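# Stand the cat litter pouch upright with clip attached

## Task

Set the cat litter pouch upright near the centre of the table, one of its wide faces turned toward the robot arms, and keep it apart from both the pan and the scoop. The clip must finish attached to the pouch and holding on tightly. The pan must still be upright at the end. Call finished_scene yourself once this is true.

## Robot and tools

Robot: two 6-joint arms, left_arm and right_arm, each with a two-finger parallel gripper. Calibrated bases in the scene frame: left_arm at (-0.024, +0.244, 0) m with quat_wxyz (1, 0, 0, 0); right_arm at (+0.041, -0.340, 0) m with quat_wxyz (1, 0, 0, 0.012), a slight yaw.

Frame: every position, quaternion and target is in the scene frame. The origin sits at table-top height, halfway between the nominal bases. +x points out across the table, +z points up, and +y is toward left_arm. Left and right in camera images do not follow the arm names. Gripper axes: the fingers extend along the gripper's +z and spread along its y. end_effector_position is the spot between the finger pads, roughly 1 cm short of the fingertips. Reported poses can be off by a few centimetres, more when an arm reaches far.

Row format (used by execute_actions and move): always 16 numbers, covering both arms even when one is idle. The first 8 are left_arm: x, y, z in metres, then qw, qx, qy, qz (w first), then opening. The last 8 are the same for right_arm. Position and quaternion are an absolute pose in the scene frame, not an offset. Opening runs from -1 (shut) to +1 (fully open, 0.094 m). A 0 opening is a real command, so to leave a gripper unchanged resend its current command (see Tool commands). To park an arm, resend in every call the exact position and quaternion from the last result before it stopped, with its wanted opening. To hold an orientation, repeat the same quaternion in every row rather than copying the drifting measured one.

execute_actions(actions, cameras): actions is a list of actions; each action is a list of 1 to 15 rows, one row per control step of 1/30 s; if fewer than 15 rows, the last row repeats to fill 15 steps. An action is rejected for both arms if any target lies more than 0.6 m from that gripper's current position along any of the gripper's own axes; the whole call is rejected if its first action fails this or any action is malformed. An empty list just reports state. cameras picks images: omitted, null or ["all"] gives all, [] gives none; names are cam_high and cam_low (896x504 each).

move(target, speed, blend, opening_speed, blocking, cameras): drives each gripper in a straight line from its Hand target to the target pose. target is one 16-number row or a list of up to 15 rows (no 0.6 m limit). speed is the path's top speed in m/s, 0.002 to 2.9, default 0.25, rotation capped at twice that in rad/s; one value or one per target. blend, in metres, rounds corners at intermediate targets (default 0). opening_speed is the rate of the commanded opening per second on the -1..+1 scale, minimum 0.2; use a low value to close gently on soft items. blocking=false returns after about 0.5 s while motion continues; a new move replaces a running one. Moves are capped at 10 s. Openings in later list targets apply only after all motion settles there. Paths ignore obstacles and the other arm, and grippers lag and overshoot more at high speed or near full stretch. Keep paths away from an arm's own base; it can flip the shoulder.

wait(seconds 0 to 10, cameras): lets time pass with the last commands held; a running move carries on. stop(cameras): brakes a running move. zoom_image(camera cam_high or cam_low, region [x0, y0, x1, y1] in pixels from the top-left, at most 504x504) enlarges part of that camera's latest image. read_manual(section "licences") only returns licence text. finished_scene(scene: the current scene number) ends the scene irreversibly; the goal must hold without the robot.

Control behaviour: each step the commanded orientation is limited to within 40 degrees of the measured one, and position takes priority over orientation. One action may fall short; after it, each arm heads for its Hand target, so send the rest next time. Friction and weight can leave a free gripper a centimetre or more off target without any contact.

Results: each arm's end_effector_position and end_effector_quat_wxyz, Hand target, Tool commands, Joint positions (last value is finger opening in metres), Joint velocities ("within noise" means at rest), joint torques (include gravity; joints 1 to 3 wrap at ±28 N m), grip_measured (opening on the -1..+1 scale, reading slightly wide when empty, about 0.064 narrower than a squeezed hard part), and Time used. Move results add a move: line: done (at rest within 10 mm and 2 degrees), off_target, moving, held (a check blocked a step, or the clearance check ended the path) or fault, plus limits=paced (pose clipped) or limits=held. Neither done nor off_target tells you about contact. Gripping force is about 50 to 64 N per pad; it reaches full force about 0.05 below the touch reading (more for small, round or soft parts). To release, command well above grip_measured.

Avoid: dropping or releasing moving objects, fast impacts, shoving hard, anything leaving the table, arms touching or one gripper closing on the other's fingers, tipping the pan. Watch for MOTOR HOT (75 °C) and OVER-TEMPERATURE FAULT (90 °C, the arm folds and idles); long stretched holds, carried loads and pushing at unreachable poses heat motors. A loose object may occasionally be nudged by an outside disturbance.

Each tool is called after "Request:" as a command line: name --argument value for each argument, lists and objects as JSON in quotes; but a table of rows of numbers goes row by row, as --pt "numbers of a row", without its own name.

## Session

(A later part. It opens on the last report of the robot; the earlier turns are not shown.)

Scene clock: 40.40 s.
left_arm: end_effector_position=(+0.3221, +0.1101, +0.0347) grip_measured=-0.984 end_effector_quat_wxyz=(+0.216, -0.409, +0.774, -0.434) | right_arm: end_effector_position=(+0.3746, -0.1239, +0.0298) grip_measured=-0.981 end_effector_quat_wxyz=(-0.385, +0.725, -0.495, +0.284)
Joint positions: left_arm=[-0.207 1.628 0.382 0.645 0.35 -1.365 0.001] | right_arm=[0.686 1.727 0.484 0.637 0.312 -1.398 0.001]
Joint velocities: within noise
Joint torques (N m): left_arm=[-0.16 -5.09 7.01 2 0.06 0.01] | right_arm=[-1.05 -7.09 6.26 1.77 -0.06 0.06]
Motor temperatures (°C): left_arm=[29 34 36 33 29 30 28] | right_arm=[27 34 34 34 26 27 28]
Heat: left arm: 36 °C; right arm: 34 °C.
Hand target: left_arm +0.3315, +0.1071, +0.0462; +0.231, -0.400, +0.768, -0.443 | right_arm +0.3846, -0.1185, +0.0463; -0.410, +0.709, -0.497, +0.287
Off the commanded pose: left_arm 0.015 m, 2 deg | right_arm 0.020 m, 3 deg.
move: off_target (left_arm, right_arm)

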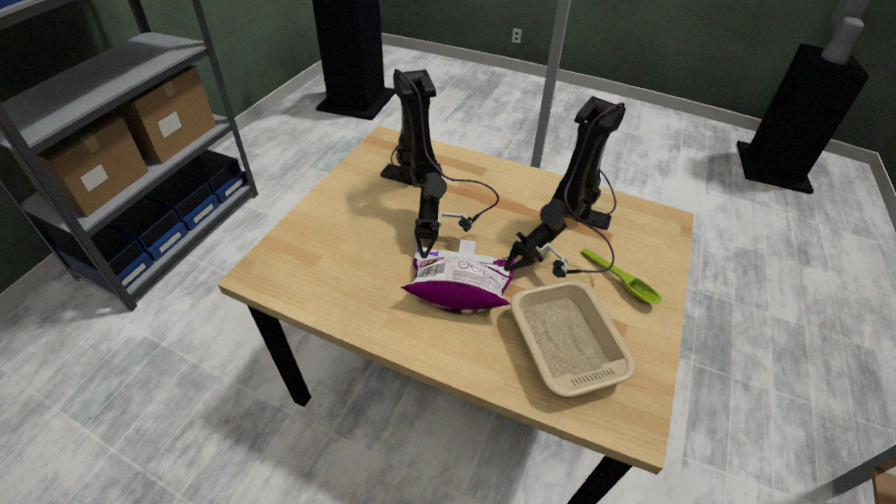

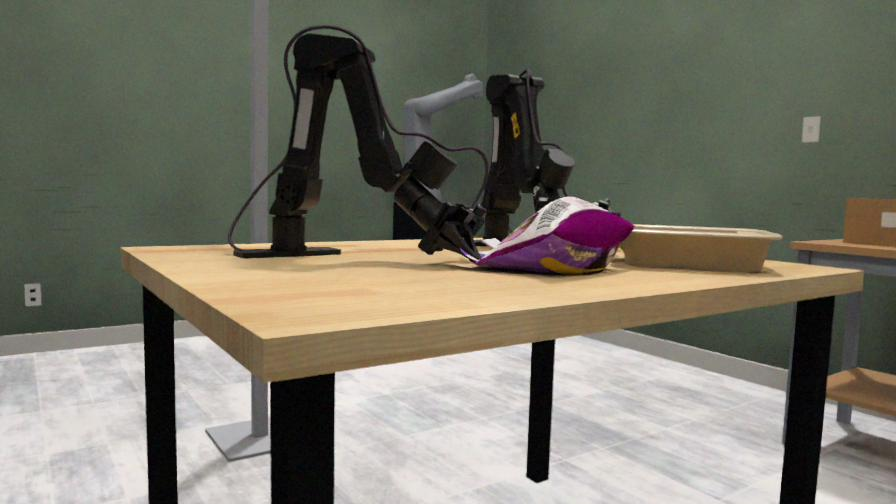

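Request:
move --pt "0.332 0.107 0.12 0.2013 -0.4982 0.782 -0.3159 -1 0.378 -0.126 0.12 0.2869 -0.7102 0.596 -0.2408 -1" --pt "0.338 0.11 0.185 0.1362 -0.6144 0.7587 -0.1682 -1 0.358 -0.129 0.185 0.1596 -0.7198 0.6596 -0.1462 -1" --pt "0.32 0.111 0.225 0.0617 -0.7044 0.7044 -0.0617 -1 0.32 -0.131 0.225 0.0617 -0.7044 0.7044 -0.0617 -1" --speed '[0.14, 0.2, 0.2]' --blend '[0.03, 0.03, 0]'

Request:
zoom_image --camera "cam_high" --region '[390, 140, 580, 320]'

Request:
zoom_image --camera "cam_low" --region '[430, 100, 680, 300]'

Scene clock: 44.73 s.
left_arm: end_effector_position=(+0.3076, +0.1064, +0.2109) grip_measured=-0.984 end_effector_quat_wxyz=(-0.026, +0.697, -0.715, +0.045) | right_arm: end_effector_position=(+0.3182, -0.1248, +0.2139) grip_measured=-0.981 end_effector_quat_wxyz=(-0.066, +0.711, -0.699, +0.051)
Joint positions: left_arm=[-0.403 1.865 1.976 -1.578 -0.013 -1.947 0.001] | right_arm=[0.678 1.79 1.885 -1.524 0.089 -0.892 0.001]
Joint velocities: within noise
Joint torques (N m): left_arm=[-0.13 -8.03 10.06 0.76 -0.65 -0.28] | right_arm=[-0.53 -7.8 9.11 0.05 0.21 0.08]
Motor temperatures (°C): left_arm=[29 34 37 34 29 30 29] | right_arm=[27 35 35 34 26 27 28]
Heat: left arm: 37 °C; right arm: 35 °C.
Hand target: left_arm +0.3192, +0.1111, +0.2252; -0.061, +0.705, -0.704, +0.063 | right_arm +0.3198, -0.1311, +0.2247; -0.068, +0.704, -0.704, +0.062
Off the commanded pose: left_arm 0.019 m, 5 deg | right_arm 0.013 m, 2 deg.
joint sent to its limit (right arm) — joint 4 (wrist pitch), lower limit. The joint targets still meet the commanded pose.
move: off_target (left_arm, right_arm)

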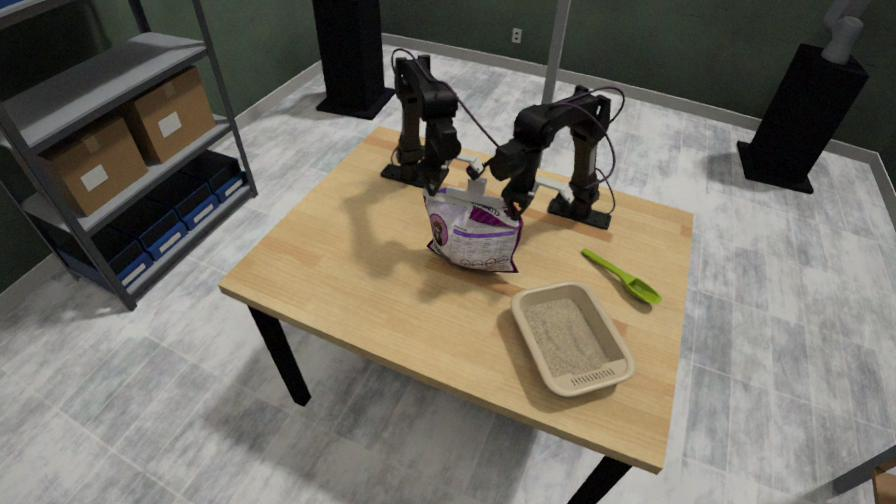

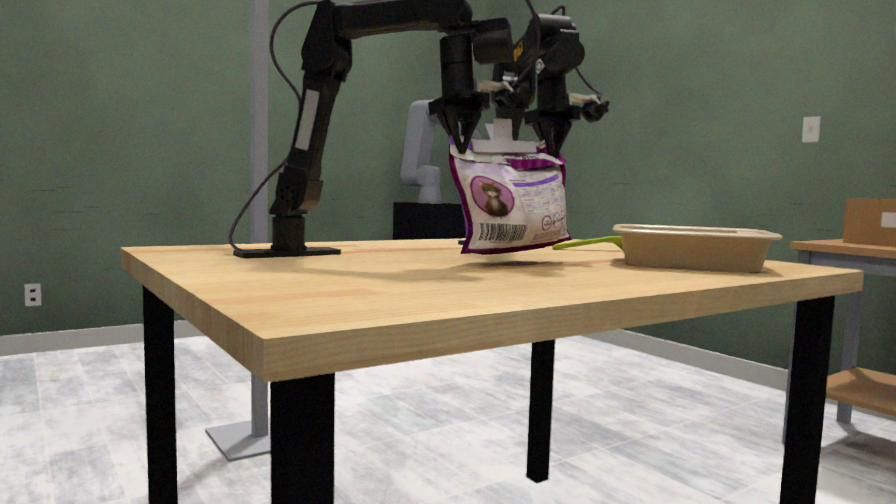

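Scaled by 2.653.

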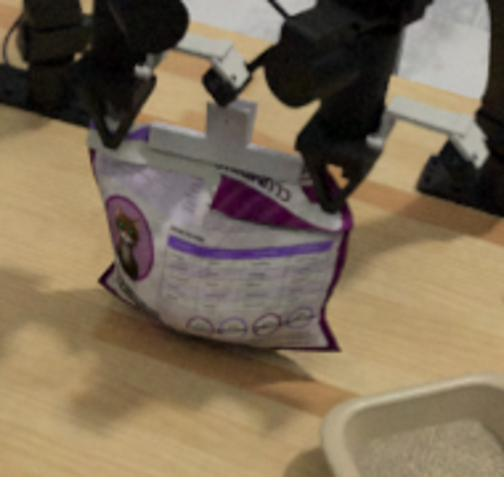

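Scaled by 2.016.

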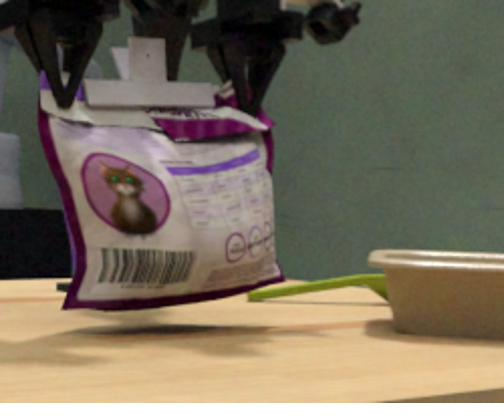

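Request:
move --pt "0.32 0.111 0.19 0 -0.7071 0.7071 0 -1 0.32 -0.131 0.19 0 -0.7071 0.7071 0 -1" --pt "0.32 0.111 0.168 0 -0.7071 0.7071 0 -1 0.32 -0.131 0.168 0 -0.7071 0.7071 0 -1" --speed '[0.12, 0.06]'

Request:
zoom_image --camera "cam_high" --region '[390, 140, 580, 320]'

Request:
zoom_image --camera "cam_low" --region '[430, 100, 680, 300]'

Scene clock: 46.43 s.
left_arm: end_effector_position=(+0.3094, +0.1061, +0.1706) grip_measured=-0.984 end_effector_quat_wxyz=(+0.022, +0.699, -0.715, -0.005) | right_arm: end_effector_position=(+0.3246, -0.1245, +0.1753) grip_measured=-0.981 end_effector_quat_wxyz=(-0.022, +0.708, -0.706, +0.002)
Joint positions: left_arm=[-0.378 1.967 1.954 -1.585 0.036 -1.926 0.001] | right_arm=[0.621 1.874 1.846 -1.499 -0.003 -0.928 0.001]
Joint velocities: within noise
Joint torques (N m): left_arm=[0.73 -8.69 5.75 0.71 -0.43 -0.19] | right_arm=[-0.47 -8.06 4.18 0.06 -0.01 -0.09]
Motor temperatures (°C): left_arm=[29 34 37 33 29 30 29] | right_arm=[27 35 35 33 26 27 28]
Heat: left arm: 37 °C; right arm: 35 °C.
Hand target: left_arm +0.3198, +0.1111, +0.1683; +0.000, +0.707, -0.707, +0.000 | right_arm +0.3199, -0.1309, +0.1684; +0.000, +0.707, -0.707, +0.000
Off the commanded pose: left_arm 0.012 m, 3 deg | right_arm 0.011 m, 2 deg.
move: off_target (left_arm, right_arm)

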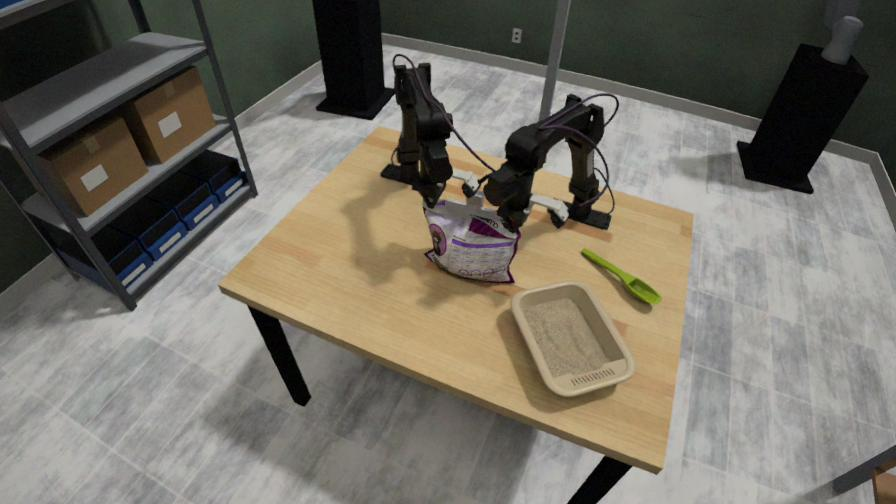

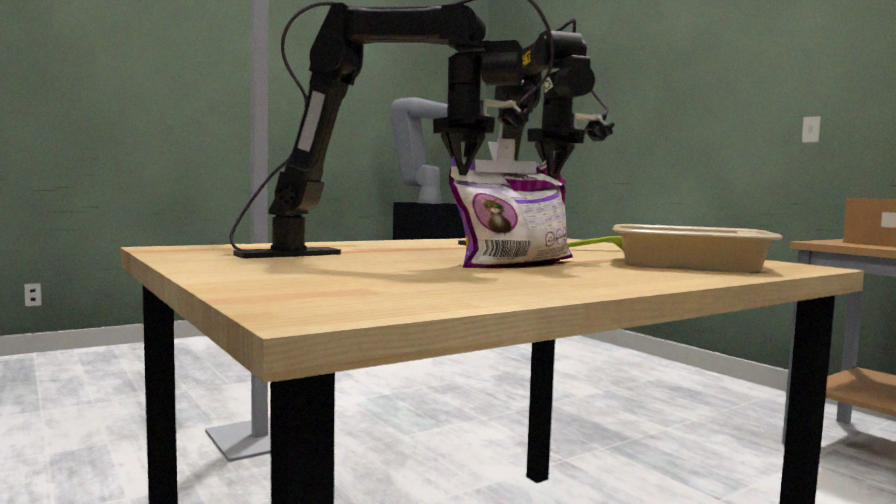

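Scaled by 2.653.

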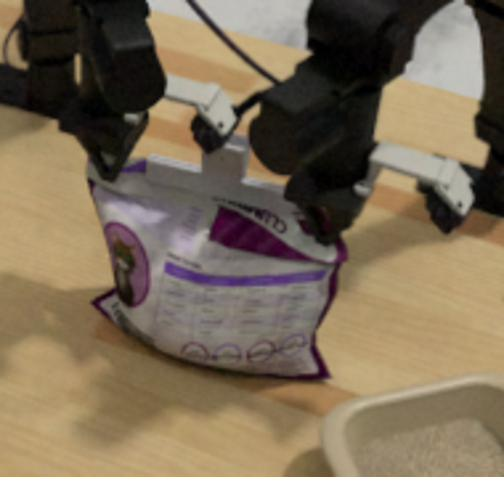

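Scaled by 2.016.

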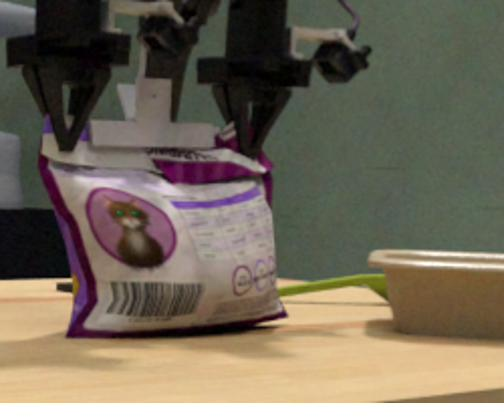

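Request:
move --pt "0.342 0.107 0.165 0 -0.7071 0.7071 0 -1 0.345 -0.126 0.165 0 -0.7071 0.7071 0 -1" --speed 0.06

Request:
zoom_image --camera "cam_high" --region '[390, 140, 580, 320]'

Request:
zoom_image --camera "cam_low" --region '[430, 100, 680, 300]'

Scene clock: 47.67 s.
left_arm: end_effector_position=(+0.3269, +0.1042, +0.1640) grip_measured=-0.984 end_effector_quat_wxyz=(+0.023, +0.699, -0.715, -0.010) | right_arm: end_effector_position=(+0.3464, -0.1238, +0.1671) grip_measured=-0.981 end_effector_quat_wxyz=(-0.016, +0.707, -0.707, +0.002)
Joint positions: left_arm=[-0.367 2.052 2.051 -1.607 0.033 -1.914 0.001] | right_arm=[0.588 1.958 1.926 -1.507 -0.001 -0.959 0.001]
Joint velocities: within noise
Joint torques (N m): left_arm=[0.46 -8.21 8.8 0.59 -0.39 -0.18] | right_arm=[-0.21 -7.61 7.61 -0.1 0 -0.06]
Motor temperatures (°C): left_arm=[29 34 37 33 29 30 29] | right_arm=[27 35 35 33 26 27 28]
Heat: left arm: 37 °C; right arm: 35 °C.
Hand target: left_arm +0.3417, +0.1071, +0.1651; +0.000, +0.707, -0.707, +0.001 | right_arm +0.3450, -0.1260, +0.1650; -0.001, +0.707, -0.707, +0.000
Off the commanded pose: left_arm 0.015 m, 3 deg | right_arm 0.003 m, 2 deg.
joint read past its limit (left arm) — joint 4 (wrist pitch), lower limit.
move: off_target (left_arm)

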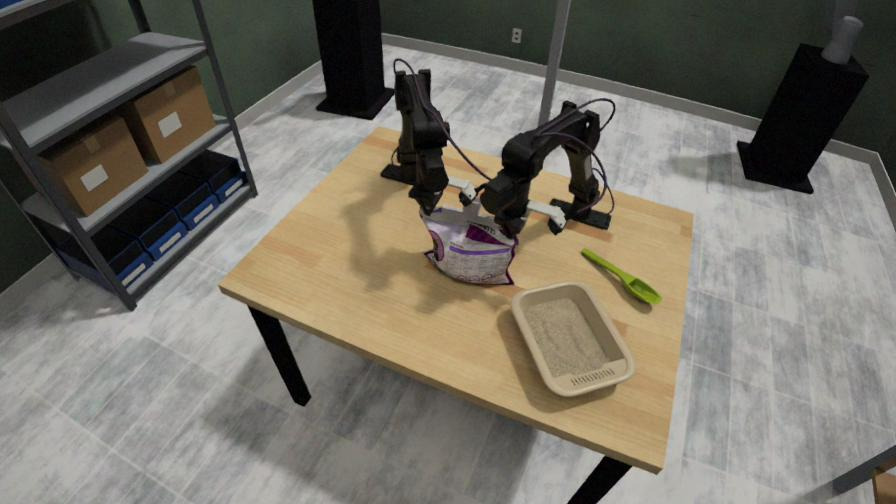

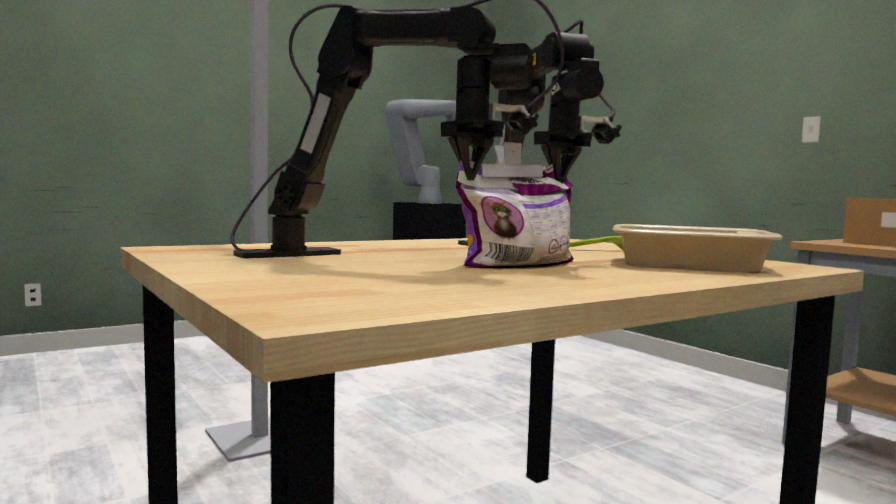

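Scaled by 2.653.

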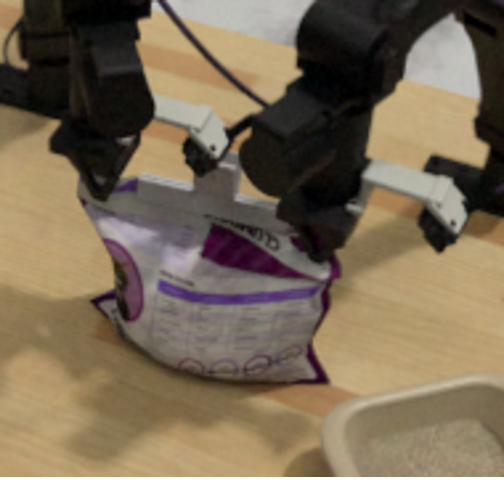

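Scaled by 2.016.

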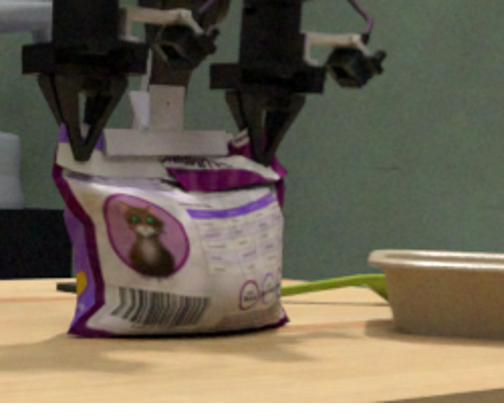

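Request:
move --pt "0.332 0.105 0.166 0 -0.7071 0.7071 0 -0.4 0.345 -0.125 0.166 0 -0.7071 0.7071 0 -0.4" --pt "0.332 0.105 0.215 0.0308 -0.7064 0.7064 -0.0308 -0.4 0.342 -0.125 0.215 0.0308 -0.7064 0.7064 -0.0308 -0.4" --pt "0.315 0.11 0.25 0.1228 -0.6964 0.6964 -0.1228 -0.4 0.32 -0.13 0.25 0.1228 -0.6964 0.6964 -0.1228 -0.4" --speed 0.15 --opening_speed 1.2 --blend '[0, 0.02, 0]'

Request:
zoom_image --camera "cam_high" --region '[390, 140, 580, 320]'

Request:
zoom_image --camera "cam_low" --region '[430, 100, 680, 300]'

Scene clock: 50.63 s.
left_arm: end_effector_position=(+0.3177, +0.1073, +0.2459) grip_measured=-0.401 end_effector_quat_wxyz=(-0.113, +0.697, -0.698, +0.120) | right_arm: end_effector_position=(+0.3220, -0.1302, +0.2473) grip_measured=-0.402 end_effector_quat_wxyz=(-0.114, +0.699, -0.695, +0.121)
Joint positions: left_arm=[-0.448 1.734 1.911 -1.444 -0.133 -1.997 0.028] | right_arm=[0.732 1.726 1.913 -1.517 0.233 -0.85 0.028]
Joint velocities: within noise
Joint torques (N m): left_arm=[-0.46 -8.58 5.19 1.02 -0.25 0] | right_arm=[0.55 -8.46 4.42 0.74 0.16 0.1]
Motor temperatures (°C): left_arm=[29 35 37 33 29 30 29] | right_arm=[27 36 35 32 26 27 28]
Heat: left arm: 37 °C; right arm: 36 °C.
Hand target: left_arm +0.3151, +0.1100, +0.2499; -0.123, +0.696, -0.696, +0.123 | right_arm +0.3200, -0.1299, +0.2501; -0.123, +0.696, -0.696, +0.123
Off the commanded pose: left_arm 0.006 m, 1 deg | right_arm 0.003 m, 1 deg.
move: done

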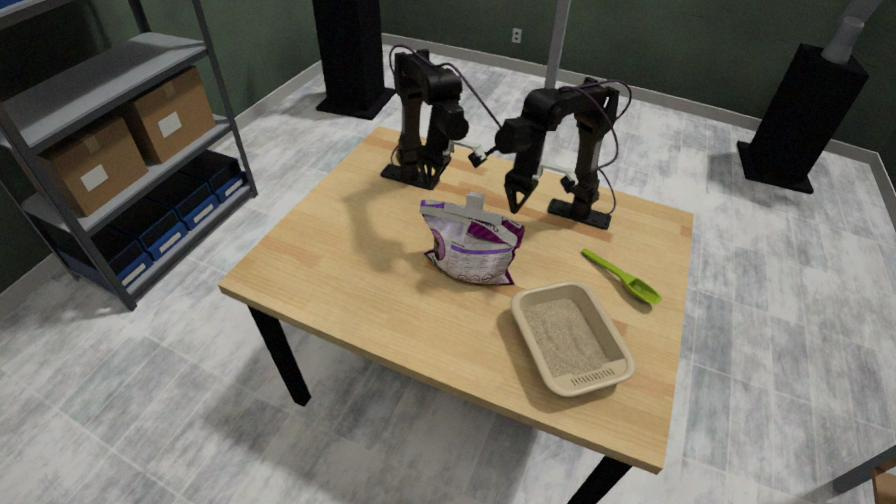

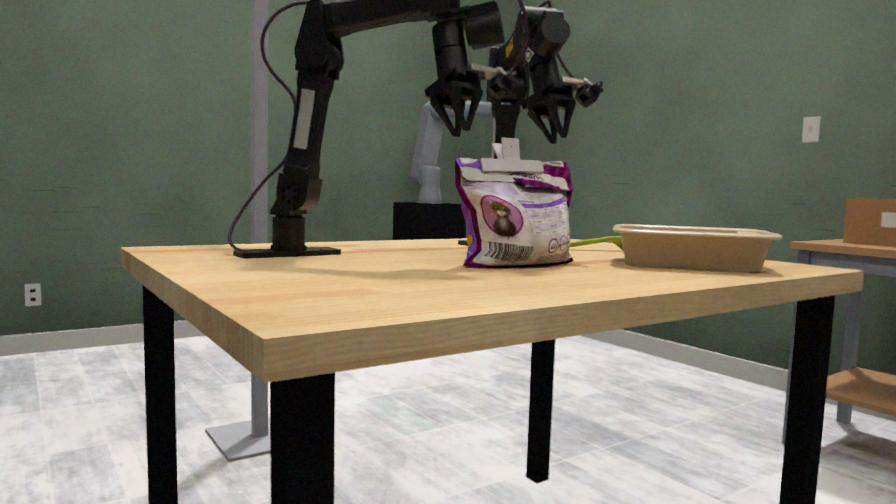

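Scaled by 2.653.

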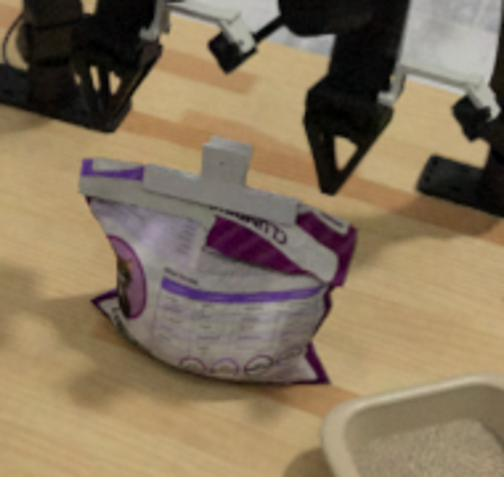

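Scaled by 2.016.

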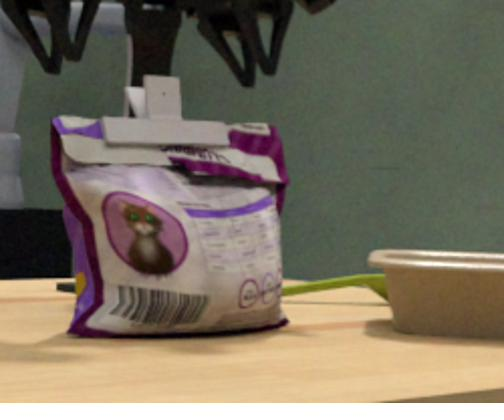

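Request:
finished_scene --scene 2

The scene is finished: the task was done.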